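## Task

Join the two printed parts so they match the completed desk lamp shown on the stand, and do it quickly.

## Robot and tools

Robot: two 6-joint arms, left_arm (on the +y side, the robot's own left) and right_arm (on -y), each with a parallel two-finger gripper and a wrist camera. Bases sit at (-0.029, +0.335, +0.087) m and (-0.029, -0.335, +0.087) m in the scene frame. Scene frame: origin at table-top height above the robot's foot, +x forward over the table (table starts near x = +0.15 m), +y to the robot's left, +z up. Gripper frame: fingers point along its +z, open and close along its y. The reported end_effector_position is the point between the pads, about 1 cm short of the fingertips; printed positions and quaternions (wxyz) may be a few cm off, worse at long reach.

Joint row: every command row holds 14 numbers, left_arm first then right_arm, each arm as waist, shoulder, elbow, wrist pitch, wrist yaw, wrist roll (absolute target angles in radians, same convention as the Joint positions line) followed by gripper opening (-1 closed to +1 fully open, about 0.094 m pad gap). Both arms must always be filled in; to keep an arm still, repeat its current Joint targets and its present tool command (a 0 opening is a real command, not a no-op). Stated ranges per arm: waist -2.880..2.880, shoulder 0.000..3.142, elbow 0.000..3.019, wrist pitch -1.693..1.571, wrist yaw -1.571..1.571, wrist roll -2.094..2.094. Real limits may differ by up to 0.084 rad; a target beyond a stated end by more than that (and beyond the current angle) gets the call rejected, and one beyond the real end is clipped, reported as "joint sent to its limit". Per control step each joint target is kept within a lead of its measured angle, and a row whose targets would shift the gripper over 110 mm is scaled back, so far goals may need several actions.

Tools:
- execute_actions(actions, cameras): actions is a list of actions; each action is up to 15 rows of 14 numbers, one row per 1/30 s step, the last row held if fewer than 15. An empty list returns state plus all images and the scene number. cameras: list of names, ["all"], or [] for none.
- move(target, speed, blend, opening_speed, grip_force, blocking, cameras): target is one 14-number row or a list of up to 15 rows (absolute joint angles plus openings) sharing a 10 s budget. All joints travel in sync, so grippers follow curves, with no obstacle avoidance. speed in rad/s (0.01 to 12.57, default 0.5) for the joint with the longest trip, one value or one per target. blend in rad rounds corners between listed targets; 0 stops at each. opening_speed (at least 0.2 per second on the -1..1 scale) ramps the fingers; use it for fragile parts. grip_force in newtons per pad, 10 to 50, one value or one per arm; it persists, and low values close slowly. blocking=false returns after about 0.5 s and lets a new move replace the running one. The result adds a "move:" line: done, off_target (resting over 0.035 rad from target), moving, held, fault, and limits=held if steps were withheld. done does not prove contact or its absence.
- wait(seconds 0 to 10, cameras): lets time pass holding last commands; a running move continues.
- stop(cameras): brakes a running move; fast motion needs room to stop.
- zoom_image(camera, region [x0,y0,x1,y1] pixels, top-left origin, max 504 by 504): enlarges part of the latest image of cam_head_left, cam_head_right, cam_bench, cam_left_wrist or cam_right_wrist (all 672x504).
- read_manual(section "licences"): licence text only.
- finished_scene(scene 1 or 2): ends the scene irreversibly; the result usually reports success. Later calls in the same reply act in the next scene.

Results: Joint positions and Joint velocities list each arm's six joints (rad, rad/s) then the pad gap (m, m/s); "within noise" marks an arm at rest. Joint targets are what joints are currently driven to. Tool commands show present gripper commands. grip_measured is the measured opening on the command scale (reads up to ~2.5 mm wide when empty, a few mm narrower than a squeezed hard part). grip_effort_nm is gripper motor effort (negative closing), not pad force, with offset and friction. Joint torques include arm weight, have offset and noise; joints 3 and 4 wrap at ±28 N m. Step readings list joint angles at some steps for execute_actions only. "joint command not followed" means the clearance check altered targets; it does not keep the grippers apart. MOTOR HOT appears from 85 °C; at 100 °C the arm faults, goes limp and drops for 30-60 s or more. Wrist camera images may lag while moving; calibration of fixed cameras may be off by a couple of degrees and millimetres.

Gripping: commanded openings between the extremes map to grip_measured; squeeze rises about 1 N per 0.001 below first contact, then jumps to the force limit near 20 N. Release by commanding well above grip_measured.

Avoid: parts leaving the table or being left off it, dropping parts or releasing them while moving, slams, hard hits on fixed or heavy items, very hard pushes, and any meaningful contact between the two arms or one gripper closing on the other's fingers, which can fail the scene. Arm stops, holding loads stretched out, or straining at unreachable poses heat motors. Faster and smoother solutions with less effort are better; thinking time counts as robot time and a running move keeps going meanwhile.

Each tool is called after "Request:" as name(argument=value, ...), one argument or row to a line, values as JSON.

## Session

Request:
execute_actions(
  actions=[],
)

Scene clock: 0.00 s.
left_arm: end_effector_position=(+0.3846, +0.2168, +0.3849) grip_measured=+1.000 grip_effort_nm=n/a end_effector_quat_wxyz=(+0.172, +0.298, +0.879, -0.331) | right_arm: end_effector_position=(+0.3277, -0.1459, +0.2037) grip_measured=+1.000 grip_effort_nm=n/a end_effector_quat_wxyz=(+0.062, -0.514, +0.635, +0.574)
Joint positions: left_arm=[0.444 1.265 1.271 -1.315 0.64 0.492 0.094] | right_arm=[-0.39 1.827 1.181 -1.628 -0.968 -1.586 0.094]
Joint velocities: within noise
Joint torques (N m): no reading
Motor temperatures (°C): left_arm=[26 24 25 24 25 26 23] | right_arm=[26 28 25 25 24 24 25]
Heat: left arm: hottest waist 26 °C; right arm: hottest shoulder 28 °C.
Joint targets: left_arm=[0.445 1.271 1.289 -1.314 0.640 0.492] | right_arm=[-0.391 1.833 1.196 -1.630 -0.968 -1.586]
Tool commands: left_gripper/opening=+1.0 right_gripper/opening=+1.0

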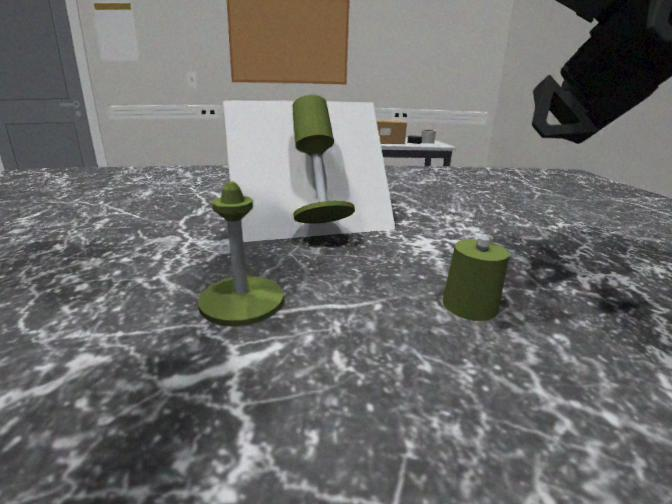

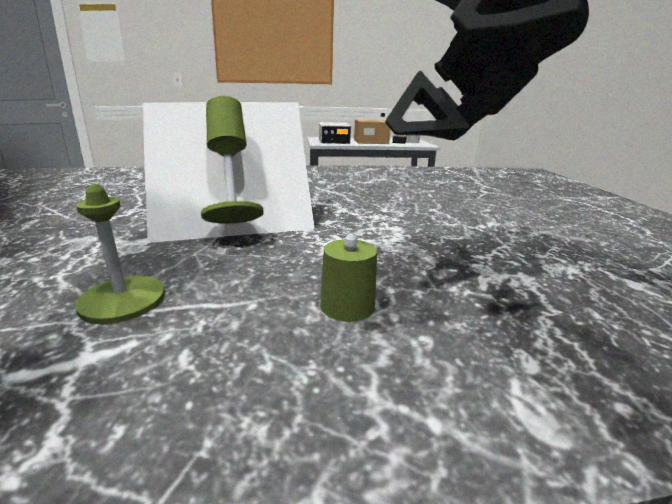

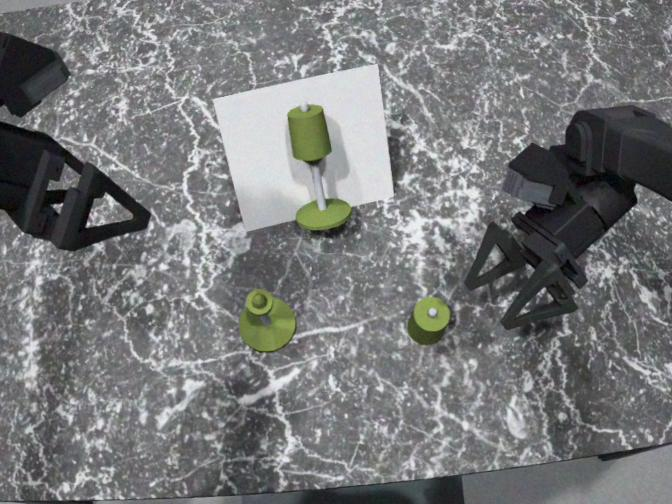

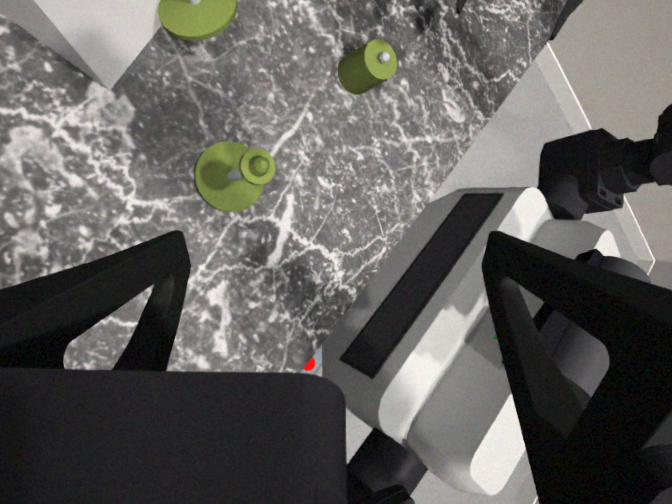

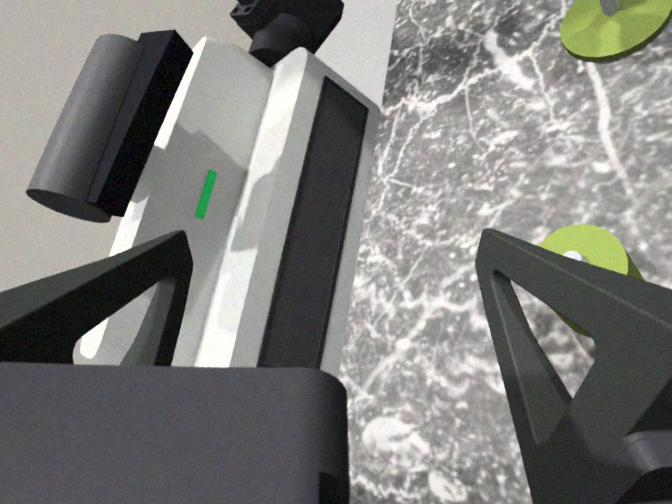

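Request:
zoom_image(
  camera="cam_head_left",
  region=[180, 80, 400, 260],
)

Request:
zoom_image(
  camera="cam_head_left",
  region=[180, 160, 540, 340],
)

Request:
zoom_image(
  camera="cam_bench",
  region=[220, 80, 480, 360],
)

Scaled by 2.291 from the camera's 672x504 image, which has a finer 960x720 frame.

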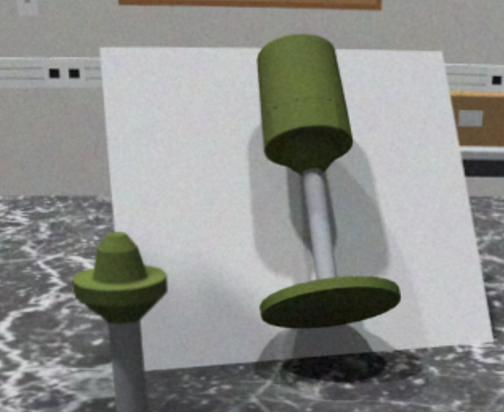

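Scaled by 1.400 from the camera's 672x504 image, which has a finer 960x720 frame.

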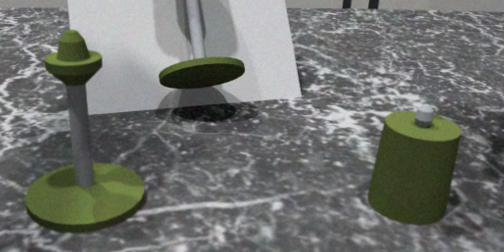

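Scaled by 1.800 from the camera's 672x504 image, which has a finer 960x720 frame.

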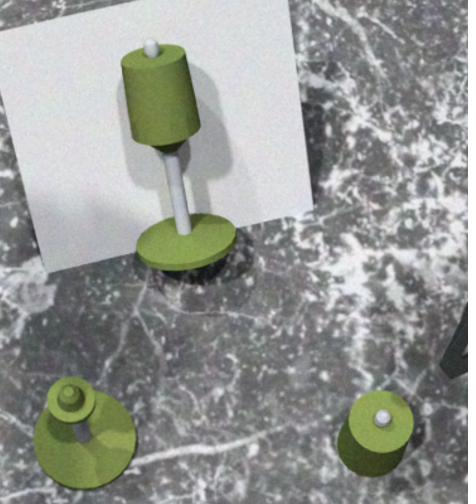

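Request:
move(
  target=[1.145,1.271,1.289,-1.314,0.64,0.492,1,0.072,1.689,1.199,-1.088,0.106,0,1],
  speed=1.0,
  cameras=["all"],
)

Scene clock: 59.03 s.
left_arm: end_effector_position=(+0.3857, +0.5018, +0.3589) grip_measured=+1.000 grip_effort_nm=0.00 end_effector_quat_wxyz=(+0.240, -0.022, +0.939, -0.246) | right_arm: end_effector_position=(+0.3590, -0.0906, +0.1484) grip_measured=+1.000 grip_effort_nm=0.03 end_effector_quat_wxyz=(-0.020, -0.313, +0.950, -0.004)
Joint positions: left_arm=[1.134 1.265 1.271 -1.315 0.64 0.492 0.094] | right_arm=[0.07 1.703 1.181 -1.097 0.102 -0.016 0.094]
Joint torques (N m): left_arm=[0.56 -11.58 9.29 0.8 0.44 0.03] | right_arm=[1.96 -17.2 10.96 1.02 0.06 0.11]
Motor temperatures (°C): left_arm=[26 26 34 24 26 26 23] | right_arm=[26 33 31 25 24 24 25]
Heat: left arm: hottest elbow 34 °C; right arm: hottest shoulder 33 °C.
Joint targets: left_arm=[1.145 1.271 1.289 -1.314 0.640 0.492] | right_arm=[0.072 1.689 1.199 -1.088 0.106 0.000]
move: done
camera_calibration:
cam_left_wrist: T_world_to_cam=[[-0.0668397, -0.882705, 0.46515, 0.301769], [-0.9866, 0.128013, 0.101158, 0.282069], [-0.148838, -0.452156, -0.879433, 0.723733], [0, 0, 0, 1]] pos_world=[0.406178, 0.557505, 0.467573]
cam_right_wrist: T_world_to_cam=[[0.58649, -0.809955, 0.00170255, -0.284987], [-0.632262, -0.456506, 0.625977, 0.0942474], [-0.506236, -0.368206, -0.77984, 0.389308], [0, 0, 0, 1]] pos_world=[0.423812, -0.0444564, 0.245086]

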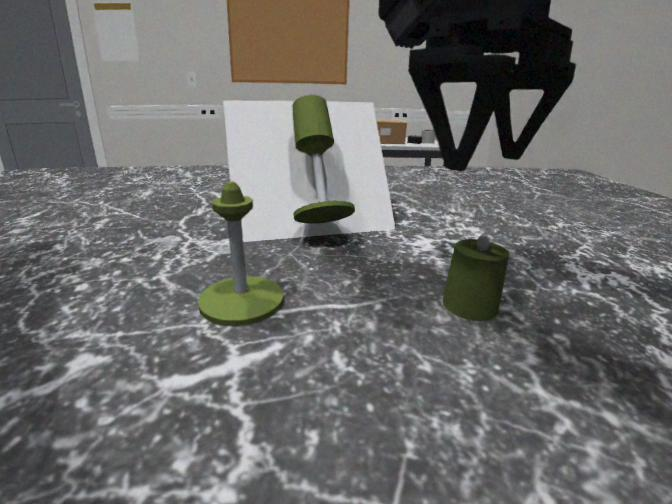

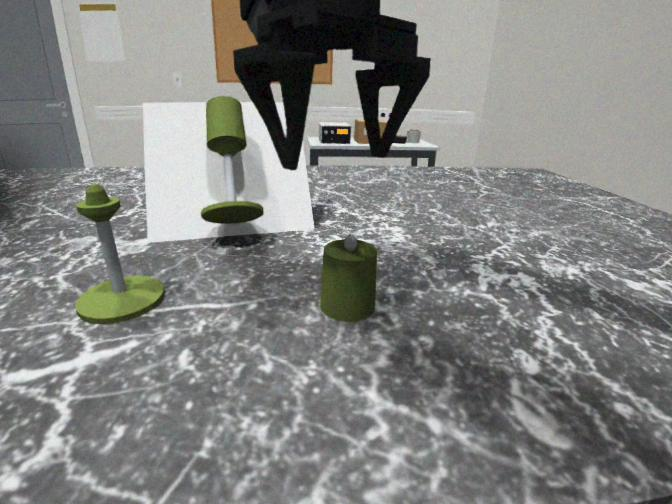

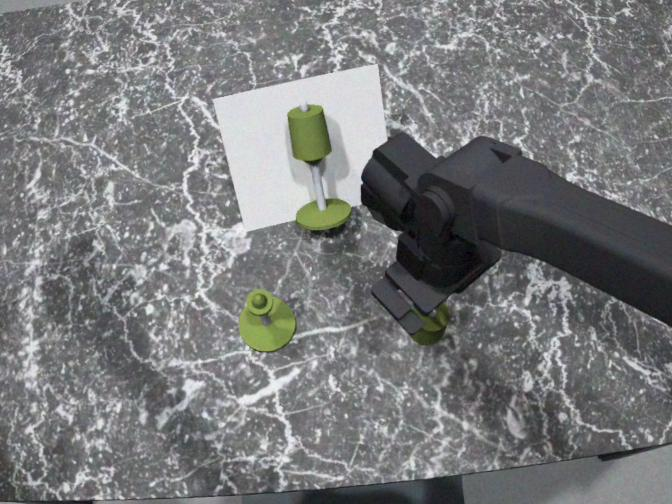

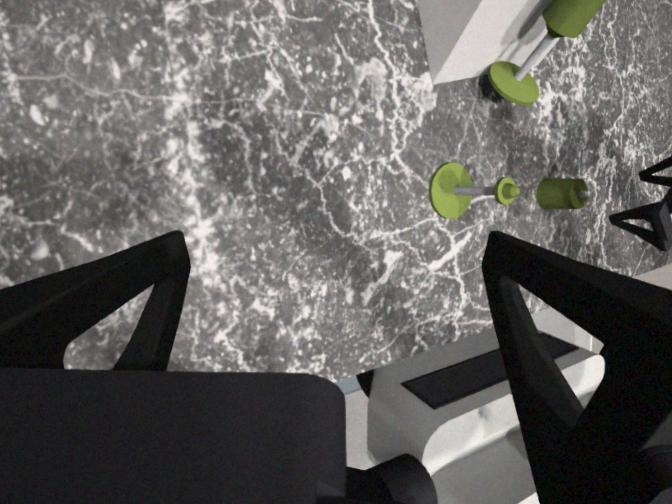

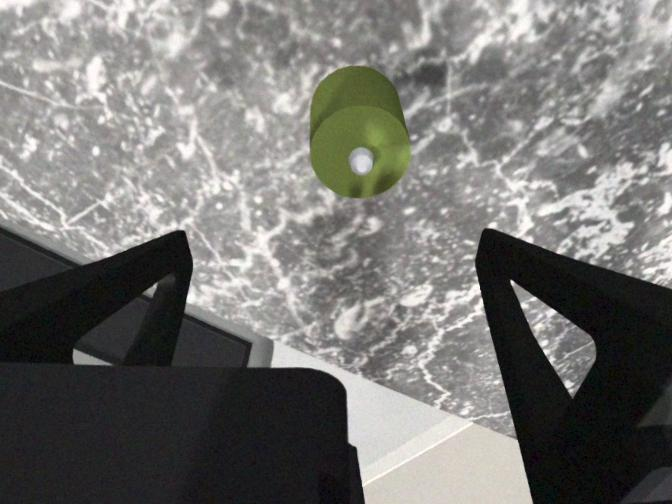

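Request:
move(
  target=[
    [1.145,1.271,1.289,-1.314,0.64,0.492,1,0.031,1.833,1.076,-0.777,0.108,0.015,1],
    [1.145,1.271,1.289,-1.314,0.64,0.492,1,0.031,1.833,1.076,-0.777,0.108,0.015,-0.2],
  ],
  speed=0.4,
  opening_speed=1.0,
  cameras=["cam_right_wrist","cam_head_left"],
)

Scene clock: 73.20 s.
left_arm: end_effector_position=(+0.3857, +0.5018, +0.3589) grip_measured=+1.000 grip_effort_nm=0.00 end_effector_quat_wxyz=(+0.240, -0.022, +0.939, -0.246) | right_arm: end_effector_position=(+0.3749, -0.0865, +0.0660) grip_measured=-0.197 grip_effort_nm=-0.05 end_effector_quat_wxyz=(+0.025, -0.286, +0.958, +0.008)
Joint positions: left_arm=[1.134 1.265 1.271 -1.315 0.64 0.492 0.094] | right_arm=[0.04 1.814 1.078 -0.787 0.105 0 0.038]
Joint torques (N m): left_arm=[0.44 -11.58 9.29 0.8 0.43 0.04] | right_arm=[1.03 -15.15 8.21 1.2 0.03 0.11]
Heat: left arm: hottest elbow 35 °C; right arm: hottest shoulder 32 °C.
Joint targets: left_arm=[1.145 1.271 1.289 -1.314 0.640 0.492] | right_arm=[0.031 1.833 1.076 -0.777 0.108 0.015]
move: done
camera_calibration:
cam_right_wrist: T_world_to_cam=[[0.540495, -0.841338, 0.00393319, -0.276485], [-0.703107, -0.449114, 0.551305, 0.189879], [-0.462067, -0.300743, -0.834295, 0.327377], [0, 0, 0, 1]] pos_world=[0.434214, -0.0488836, 0.169535]
Images, in order (width x height): cam_head_left 672x504, cam_right_wrist 672x504.

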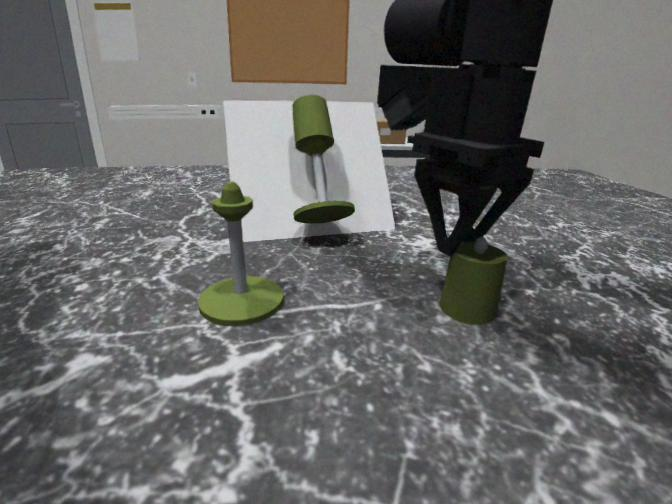

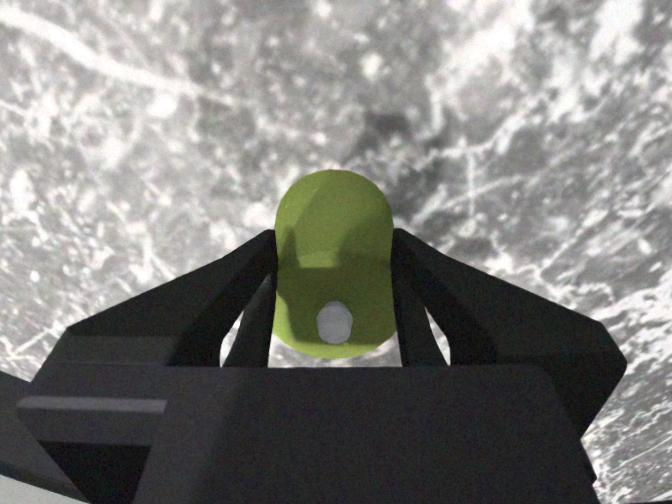

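Request:
move(
  target=[
    [1.145,1.271,1.289,-1.314,0.64,0.492,1,0.031,1.833,1.076,-0.777,0.108,0.015,0.6],
    [1.145,1.271,1.289,-1.314,0.64,0.492,1,0.028,1.869,1.067,-0.787,0.108,0.015,0.6],
  ],
  speed=0.3,
  cameras=["cam_right_wrist","cam_head_left","cam_head_right"],
)

Scene clock: 86.40 s.
left_arm: end_effector_position=(+0.3857, +0.5018, +0.3589) grip_measured=+1.000 grip_effort_nm=0.00 end_effector_quat_wxyz=(+0.240, -0.022, +0.939, -0.246) | right_arm: end_effector_position=(+0.3665, -0.0908, +0.0493) grip_measured=+0.598 grip_effort_nm=0.12 end_effector_quat_wxyz=(+0.006, -0.287, +0.958, +0.002)
Joint positions: left_arm=[1.134 1.265 1.271 -1.315 0.64 0.492 0.094] | right_arm=[0.039 1.846 1.069 -0.787 0.105 0 0.075]
Joint torques (N m): left_arm=[0.56 -11.75 9.33 0.81 0.45 0.04] | right_arm=[0.97 -14.92 7.83 0.65 0.03 0.11]
Heat: left arm: hottest elbow 36 °C; right arm: hottest shoulder 32 °C.
Joint targets: left_arm=[1.145 1.271 1.289 -1.314 0.640 0.492] | right_arm=[0.028 1.869 1.067 -0.787 0.108 0.015]
move: done
camera_calibration:
cam_right_wrist: T_world_to_cam=[[0.542607, -0.839975, 0.00441644, -0.276161], [-0.682945, -0.438096, 0.584515, 0.183173], [-0.489043, -0.320178, -0.811371, 0.315278], [0, 0, 0, 1]] pos_world=[0.429128, -0.0507755, 0.149959]
Images, in order (width x height): cam_head_left 672x504, cam_head_right 672x504, cam_right_wrist 672x504.

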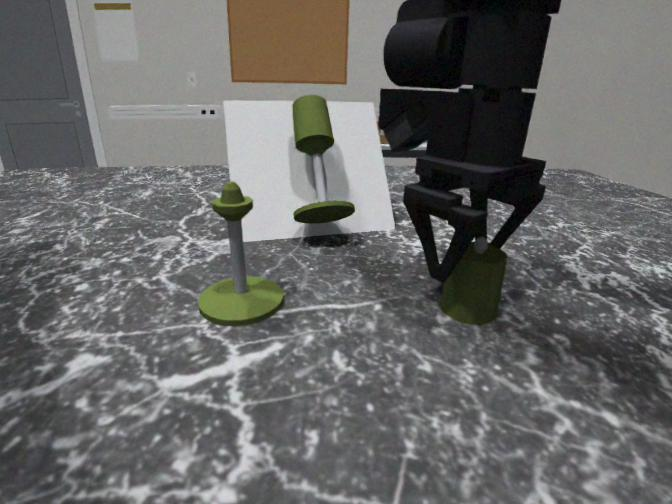

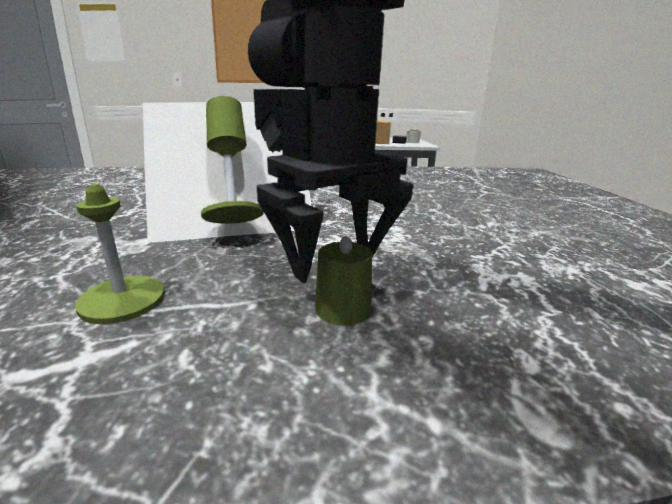

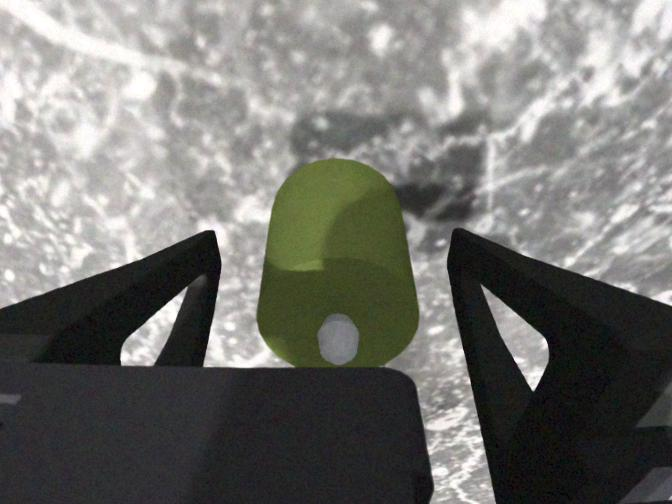

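Request:
move(
  target=[
    [1.145,1.271,1.289,-1.314,0.64,0.492,1,0.028,1.866,1.044,-0.782,0.108,0.015,0.6],
    [1.145,1.271,1.289,-1.314,0.64,0.492,1,0.028,1.866,1.044,-0.782,0.108,0.015,-0.4],
  ],
  speed=0.3,
  grip_force=30,
  cameras=["cam_right_wrist","cam_head_right"],
)

Scene clock: 98.67 s.
left_arm: end_effector_position=(+0.3857, +0.5018, +0.3589) grip_measured=+1.000 grip_effort_nm=0.00 end_effector_quat_wxyz=(+0.240, -0.022, +0.939, -0.246) | right_arm: end_effector_position=(+0.3572, -0.0969, +0.0435) grip_measured=+0.048 grip_effort_nm=-0.57 end_effector_quat_wxyz=(-0.005, -0.288, +0.958, -0.001)
Joint positions: left_arm=[1.134 1.265 1.271 -1.315 0.64 0.492 0.094] | right_arm=[0.037 1.846 1.048 -0.787 0.105 0 0.049]
Joint torques (N m): left_arm=[0.62 -11.69 9.31 0.83 0.43 0.02] | right_arm=[0.97 -14.97 7.47 0.84 0.02 0.11]
Heat: left arm: hottest elbow 36 °C; right arm: hottest shoulder 33 °C.
Joint targets: left_arm=[1.145 1.271 1.289 -1.314 0.640 0.492] | right_arm=[0.028 1.866 1.044 -0.782 0.108 0.015]
grip_force (N): 30, 30
move: done
camera_calibration:
cam_right_wrist: T_world_to_cam=[[0.543622, -0.839315, 0.00496928, -0.276561], [-0.671991, -0.431685, 0.601727, 0.173617], [-0.502894, -0.330452, -0.798686, 0.307465], [0, 0, 0, 1]] pos_world=[0.421636, -0.055571, 0.142472]
Images, in order (width x height): cam_head_right 672x504, cam_right_wrist 672x504.

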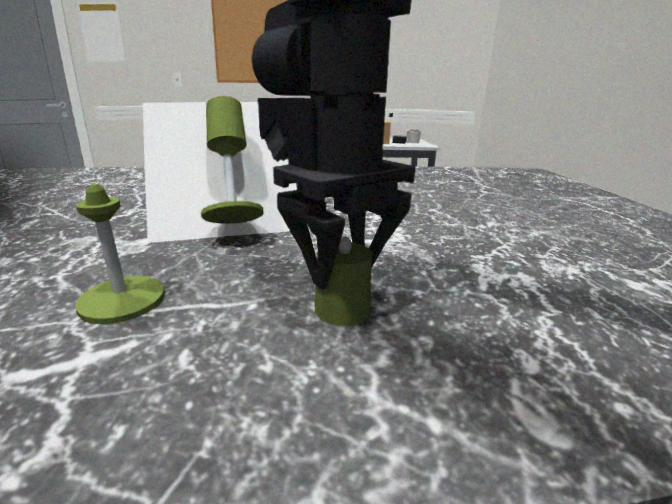

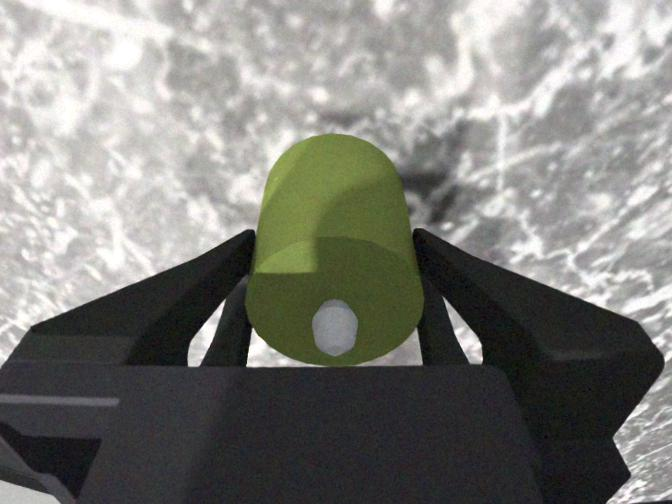

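Request:
move(
  target=[
    [1.145,1.271,1.289,-1.314,0.64,0.492,1,0.07,1.59,1.225,-1.16,0.108,0.015,-0.4],
    [1.145,1.271,1.289,-1.314,0.64,0.492,1,0.352,2.047,1.807,-1.365,0.1,0.015,-0.4],
  ],
  speed=0.6,
  blend=0.08,
  cameras=["all"],
)

Scene clock: 113.53 s.
left_arm: end_effector_position=(+0.3857, +0.5018, +0.3589) grip_measured=+1.000 grip_effort_nm=0.00 end_effector_quat_wxyz=(+0.240, -0.022, +0.939, -0.246) | right_arm: end_effector_position=(+0.3642, +0.1192, +0.2005) grip_measured=+0.047 grip_effort_nm=-0.63 end_effector_quat_wxyz=(-0.007, -0.438, +0.899, -0.005)
Joint positions: left_arm=[1.134 1.265 1.271 -1.315 0.64 0.492 0.094] | right_arm=[0.359 2.025 1.756 -1.356 0.102 0 0.049]
Joint torques (N m): left_arm=[0.5 -11.58 9.32 0.77 0.44 0.02] | right_arm=[1.73 -20.6 14.95 0.23 -0.15 0.11]
Heat: left arm: hottest elbow 37 °C; right arm: hottest shoulder 33 °C.
Joint targets: left_arm=[1.145 1.271 1.289 -1.314 0.640 0.492] | right_arm=[0.352 2.047 1.807 -1.365 0.100 0.015]
grip_force (N): 30, 30
move: off_target (right_arm); right_arm: the elbow is farthest, 0.051 rad from its target
camera_calibration:
cam_left_wrist: T_world_to_cam=[[-0.0668397, -0.882705, 0.46515, 0.301769], [-0.9866, 0.128013, 0.101158, 0.282069], [-0.148838, -0.452156, -0.879433, 0.723733], [0, 0, 0, 1]] pos_world=[0.406178, 0.557505, 0.467573]
cam_right_wrist: T_world_to_cam=[[0.782267, -0.622882, 0.00873524, -0.213256], [-0.499034, -0.618213, 0.60727, 0.135152], [-0.372857, -0.479407, -0.794447, 0.477302], [0, 0, 0, 1]] pos_world=[0.412234, 0.179541, 0.29898]

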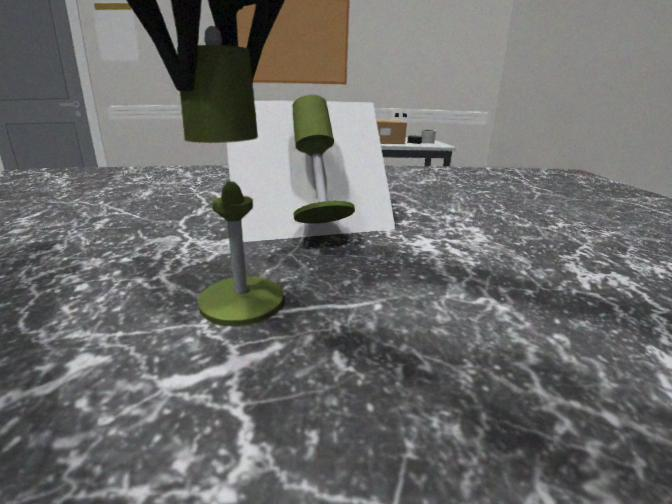

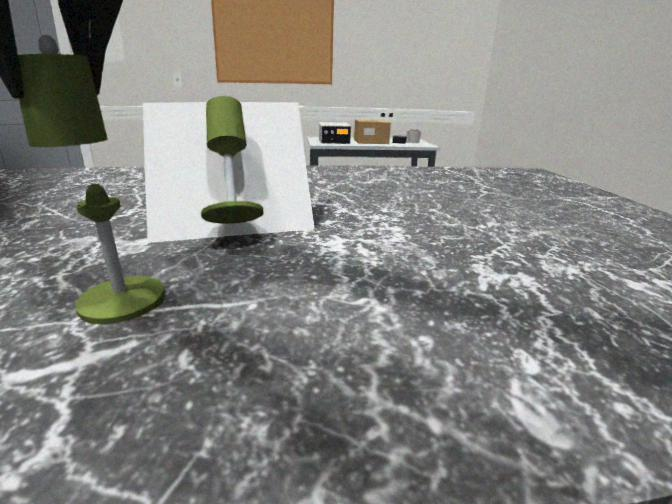

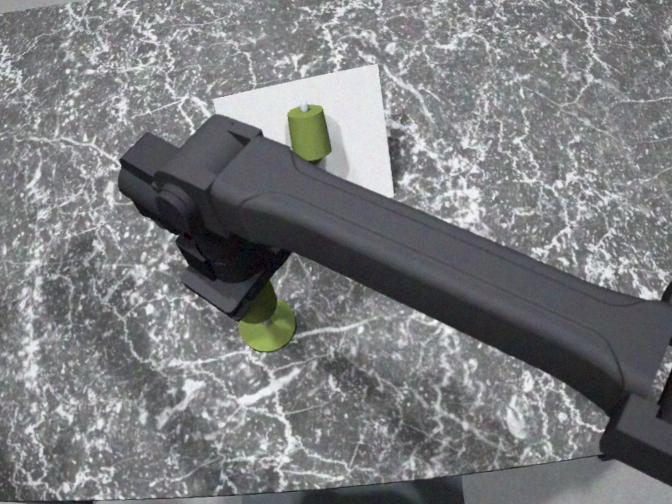

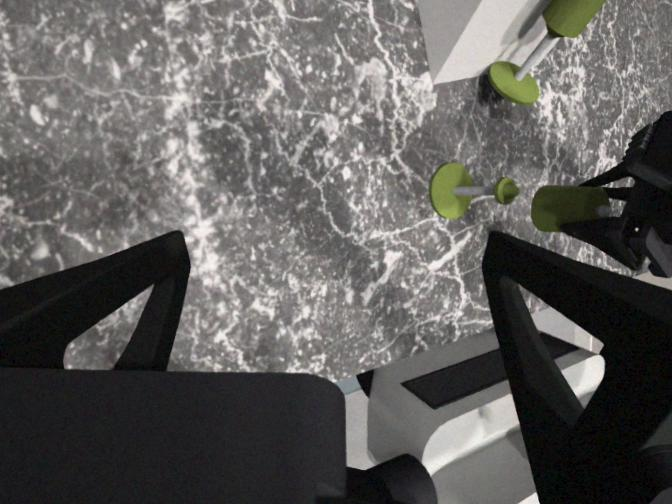

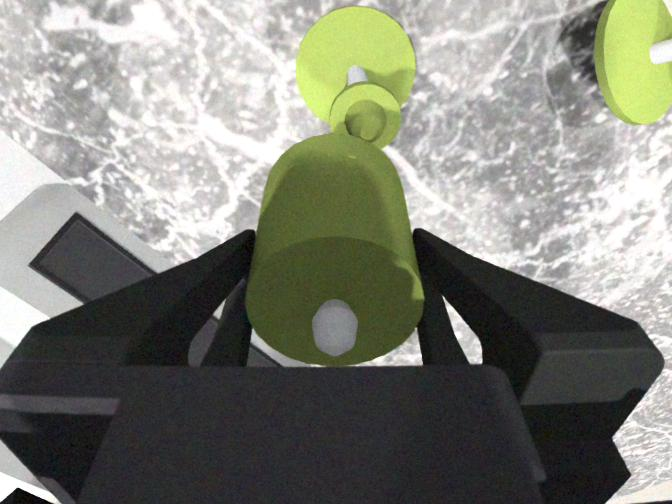

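Request:
zoom_image(
  camera="cam_head_left",
  region=[150, 10, 310, 230],
)

Request:
zoom_image(
  camera="cam_head_right",
  region=[0, 10, 160, 230],
)

Request:
zoom_image(
  camera="cam_left_wrist",
  region=[420, 130, 660, 290],
)

Scaled by 2.291 from the camera's 672x504 image, which has a finer 960x720 frame.

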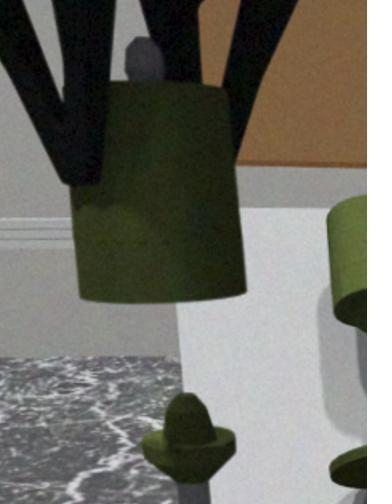

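Scaled by 2.291 from the camera's 672x504 image, which has a finer 960x720 frame.

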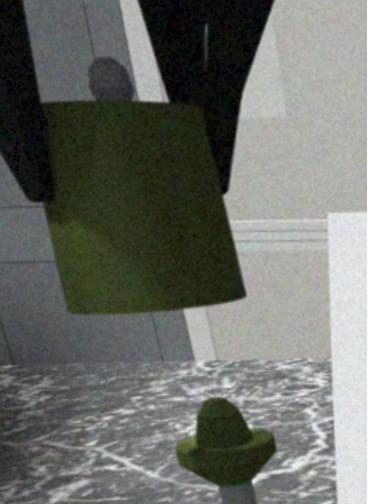

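Scaled by 2.100 from the camera's 672x504 image, which has a finer 960x720 frame.

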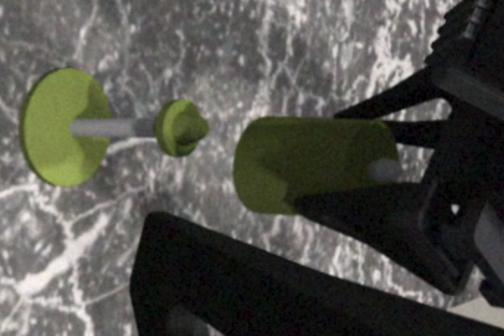

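Request:
move(
  target=[1.145,1.271,1.289,-1.314,0.64,0.492,1,0.325,2.072,1.811,-1.313,0.1,0.015,-0.4],
  speed=0.3,
  cameras=["cam_right_wrist","cam_head_left","cam_head_right","cam_left_wrist"],
)

Scene clock: 153.60 s.
left_arm: end_effector_position=(+0.3857, +0.5018, +0.3589) grip_measured=+1.000 grip_effort_nm=0.00 end_effector_quat_wxyz=(+0.240, -0.022, +0.939, -0.246) | right_arm: end_effector_position=(+0.3824, +0.1157, +0.1872) grip_measured=+0.047 grip_effort_nm=-0.62 end_effector_quat_wxyz=(-0.001, -0.425, +0.905, -0.002)
Joint positions: left_arm=[1.134 1.265 1.271 -1.315 0.64 0.492 0.094] | right_arm=[0.33 2.047 1.761 -1.323 0.102 0 0.049]
Joint torques (N m): left_arm=[0.62 -11.63 9.35 0.81 0.45 0.03] | right_arm=[1.96 -20.78 14.9 1.09 -0.15 0.11]
Motor temperatures (°C): left_arm=[26 27 38 24 26 26 23] | right_arm=[26 34 37 25 24 24 26]
Heat: left arm: hottest elbow 38 °C; right arm: hottest elbow 37 °C.
Joint targets: left_arm=[1.145 1.271 1.289 -1.314 0.640 0.492] | right_arm=[0.325 2.072 1.811 -1.313 0.100 0.015]
grip_force (N): 30, 30
move: off_target (right_arm); right_arm: the elbow is farthest, 0.050 rad from its target
camera_calibration:
cam_left_wrist: T_world_to_cam=[[-0.0668397, -0.882705, 0.46515, 0.301769], [-0.9866, 0.128013, 0.101158, 0.282069], [-0.148838, -0.452156, -0.879433, 0.723733], [0, 0, 0, 1]] pos_world=[0.406178, 0.557505, 0.467573]
cam_right_wrist: T_world_to_cam=[[0.762942, -0.646423, 0.00759896, -0.219227], [-0.521976, -0.609043, 0.597166, 0.159895], [-0.381394, -0.45957, -0.802081, 0.474253], [0, 0, 0, 1]] pos_world=[0.431596, 0.173622, 0.286572]
Images, in order (width x height): cam_head_left 672x504, cam_head_right 672x504, cam_left_wrist 672x504, cam_right_wrist 672x504.

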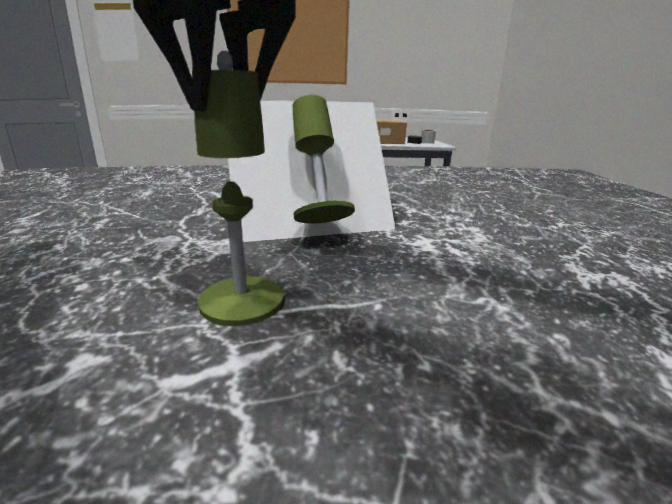

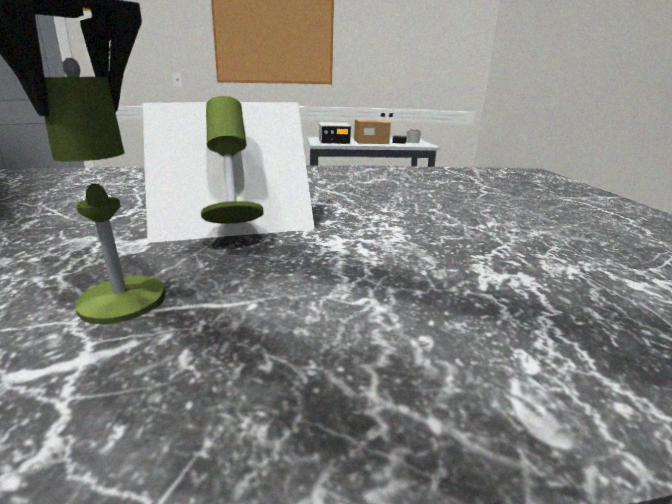

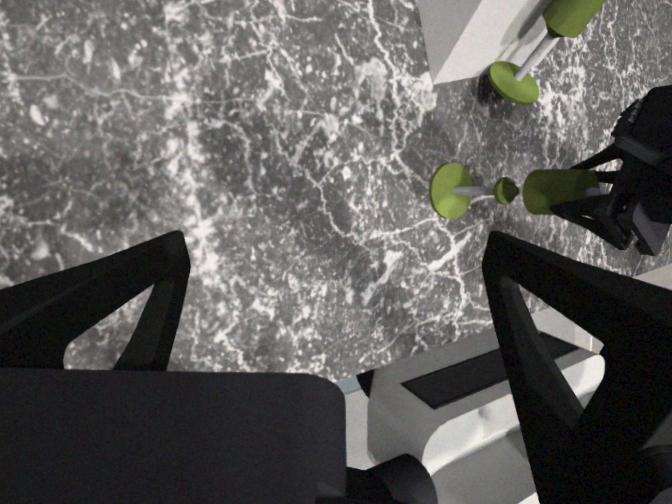

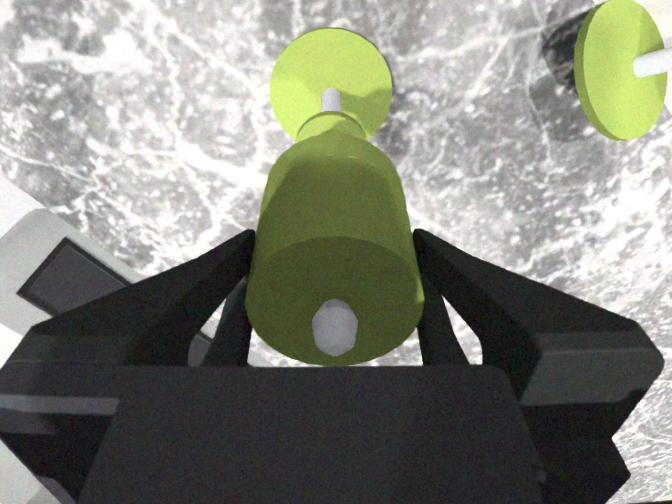

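Request:
zoom_image(
  camera="cam_head_left",
  region=[150, 60, 310, 230],
)

Request:
zoom_image(
  camera="cam_head_right",
  region=[20, 60, 180, 230],
)

Request:
zoom_image(
  camera="cam_left_wrist",
  region=[420, 130, 660, 290],
)

Scaled by 2.965 from the camera's 672x504 image, which has a finer 960x720 frame.

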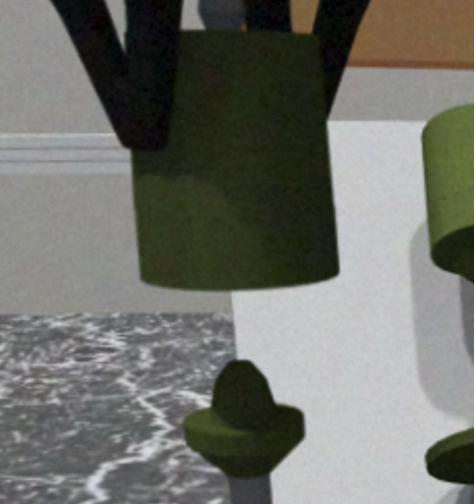

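Scaled by 2.965 from the camera's 672x504 image, which has a finer 960x720 frame.

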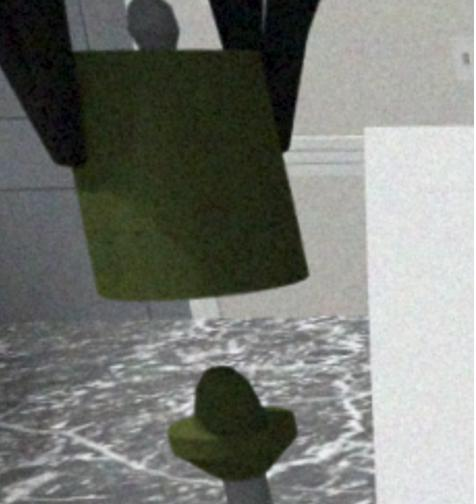

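Scaled by 2.100 from the camera's 672x504 image, which has a finer 960x720 frame.

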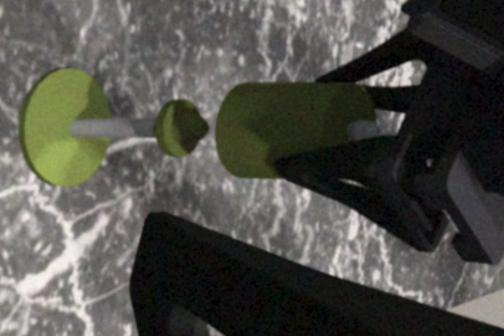

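Request:
move(
  target=[1.145,1.271,1.289,-1.314,0.64,0.492,1,0.321,2.088,1.751,-1.266,0.1,0.015,-0.4],
  speed=0.15,
  cameras=["cam_right_wrist","cam_head_left","cam_head_right","cam_left_wrist"],
)

Request:
zoom_image(
  camera="cam_head_left",
  region=[150, 60, 310, 230],
)

Request:
zoom_image(
  camera="cam_head_right",
  region=[20, 60, 180, 230],
)

Request:
zoom_image(
  camera="cam_left_wrist",
  region=[420, 130, 660, 290],
)

Scene clock: 170.70 s.
left_arm: end_effector_position=(+0.3857, +0.5018, +0.3589) grip_measured=+1.000 grip_effort_nm=0.00 end_effector_quat_wxyz=(+0.240, -0.022, +0.939, -0.246) | right_arm: end_effector_position=(+0.3866, +0.1226, +0.1753) grip_measured=+0.047 grip_effort_nm=-0.62 end_effector_quat_wxyz=(+0.009, -0.424, +0.906, +0.003)
Joint positions: left_arm=[1.134 1.265 1.271 -1.315 0.64 0.492 0.094] | right_arm=[0.33 2.062 1.752 -1.276 0.102 0 0.049]
Joint torques (N m): left_arm=[0.5 -11.58 9.33 0.79 0.45 0.02] | right_arm=[1.73 -20.78 10.36 1.17 -0.15 0.11]
Heat: left arm: hottest elbow 38 °C; right arm: hottest elbow 41 °C.
Joint targets: left_arm=[1.145 1.271 1.289 -1.314 0.640 0.492] | right_arm=[0.321 2.088 1.751 -1.266 0.100 0.015]
grip_force (N): 30, 30
move: done
camera_calibration:
cam_left_wrist: T_world_to_cam=[[-0.0668397, -0.882705, 0.46515, 0.301769], [-0.9866, 0.128013, 0.101158, 0.282069], [-0.148838, -0.452156, -0.879433, 0.723733], [0, 0, 0, 1]] pos_world=[0.406178, 0.557505, 0.467573]
cam_right_wrist: T_world_to_cam=[[0.761289, -0.648373, 0.00725938, -0.216893], [-0.532102, -0.618293, 0.57843, 0.181663], [-0.37055, -0.444215, -0.8157, 0.465812], [0, 0, 0, 1]] pos_world=[0.434388, 0.178614, 0.276458]
Images, in order (width x height): cam_head_left 672x504, cam_head_right 672x504, cam_left_wrist 672x504, cam_right_wrist 672x504.

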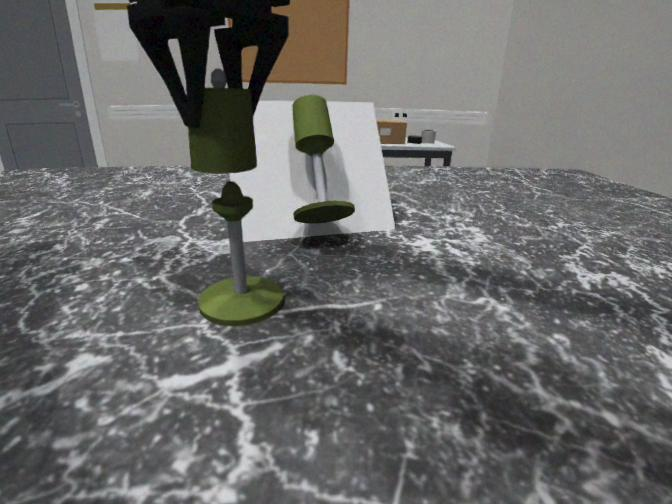

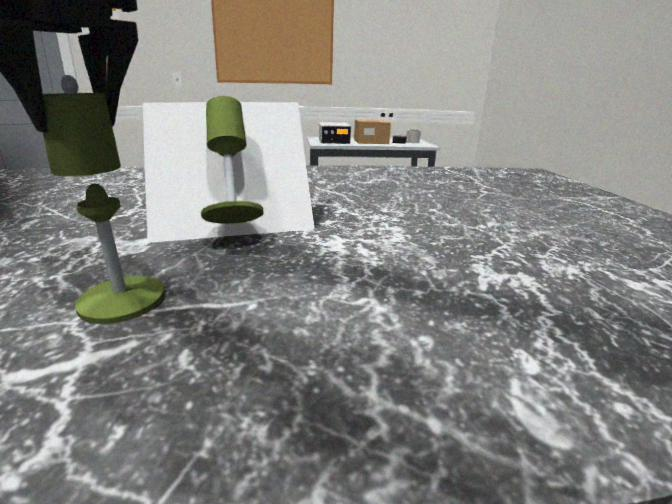

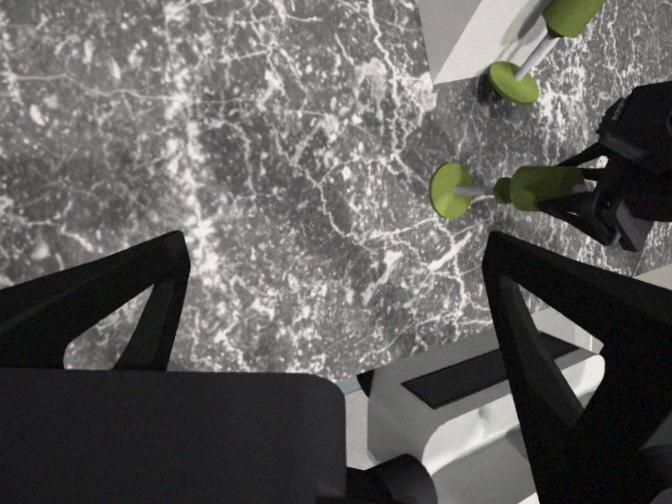

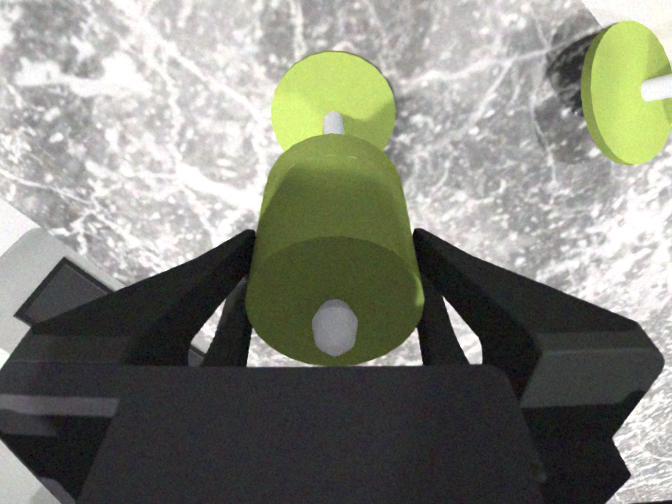

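Scaled by 2.965 from the camera's 672x504 image, which has a finer 960x720 frame.

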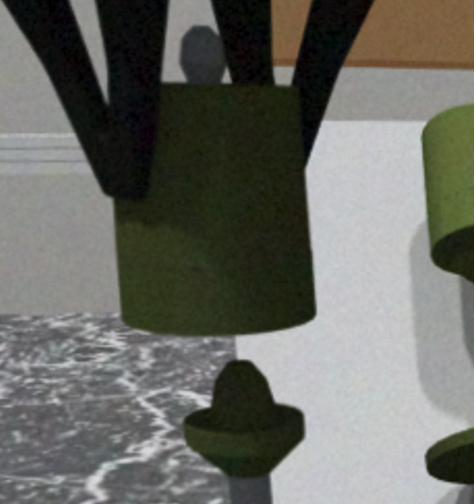

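Scaled by 2.965 from the camera's 672x504 image, which has a finer 960x720 frame.

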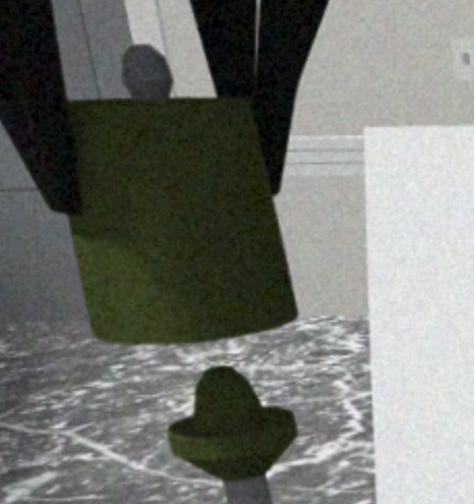

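Scaled by 2.100 from the camera's 672x504 image, which has a finer 960x720 frame.

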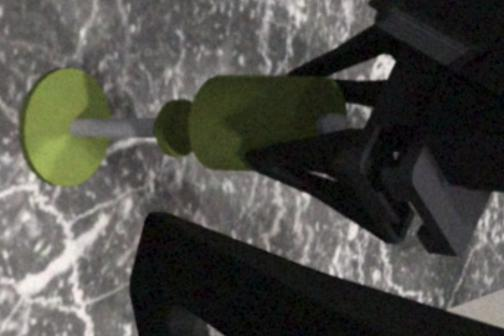

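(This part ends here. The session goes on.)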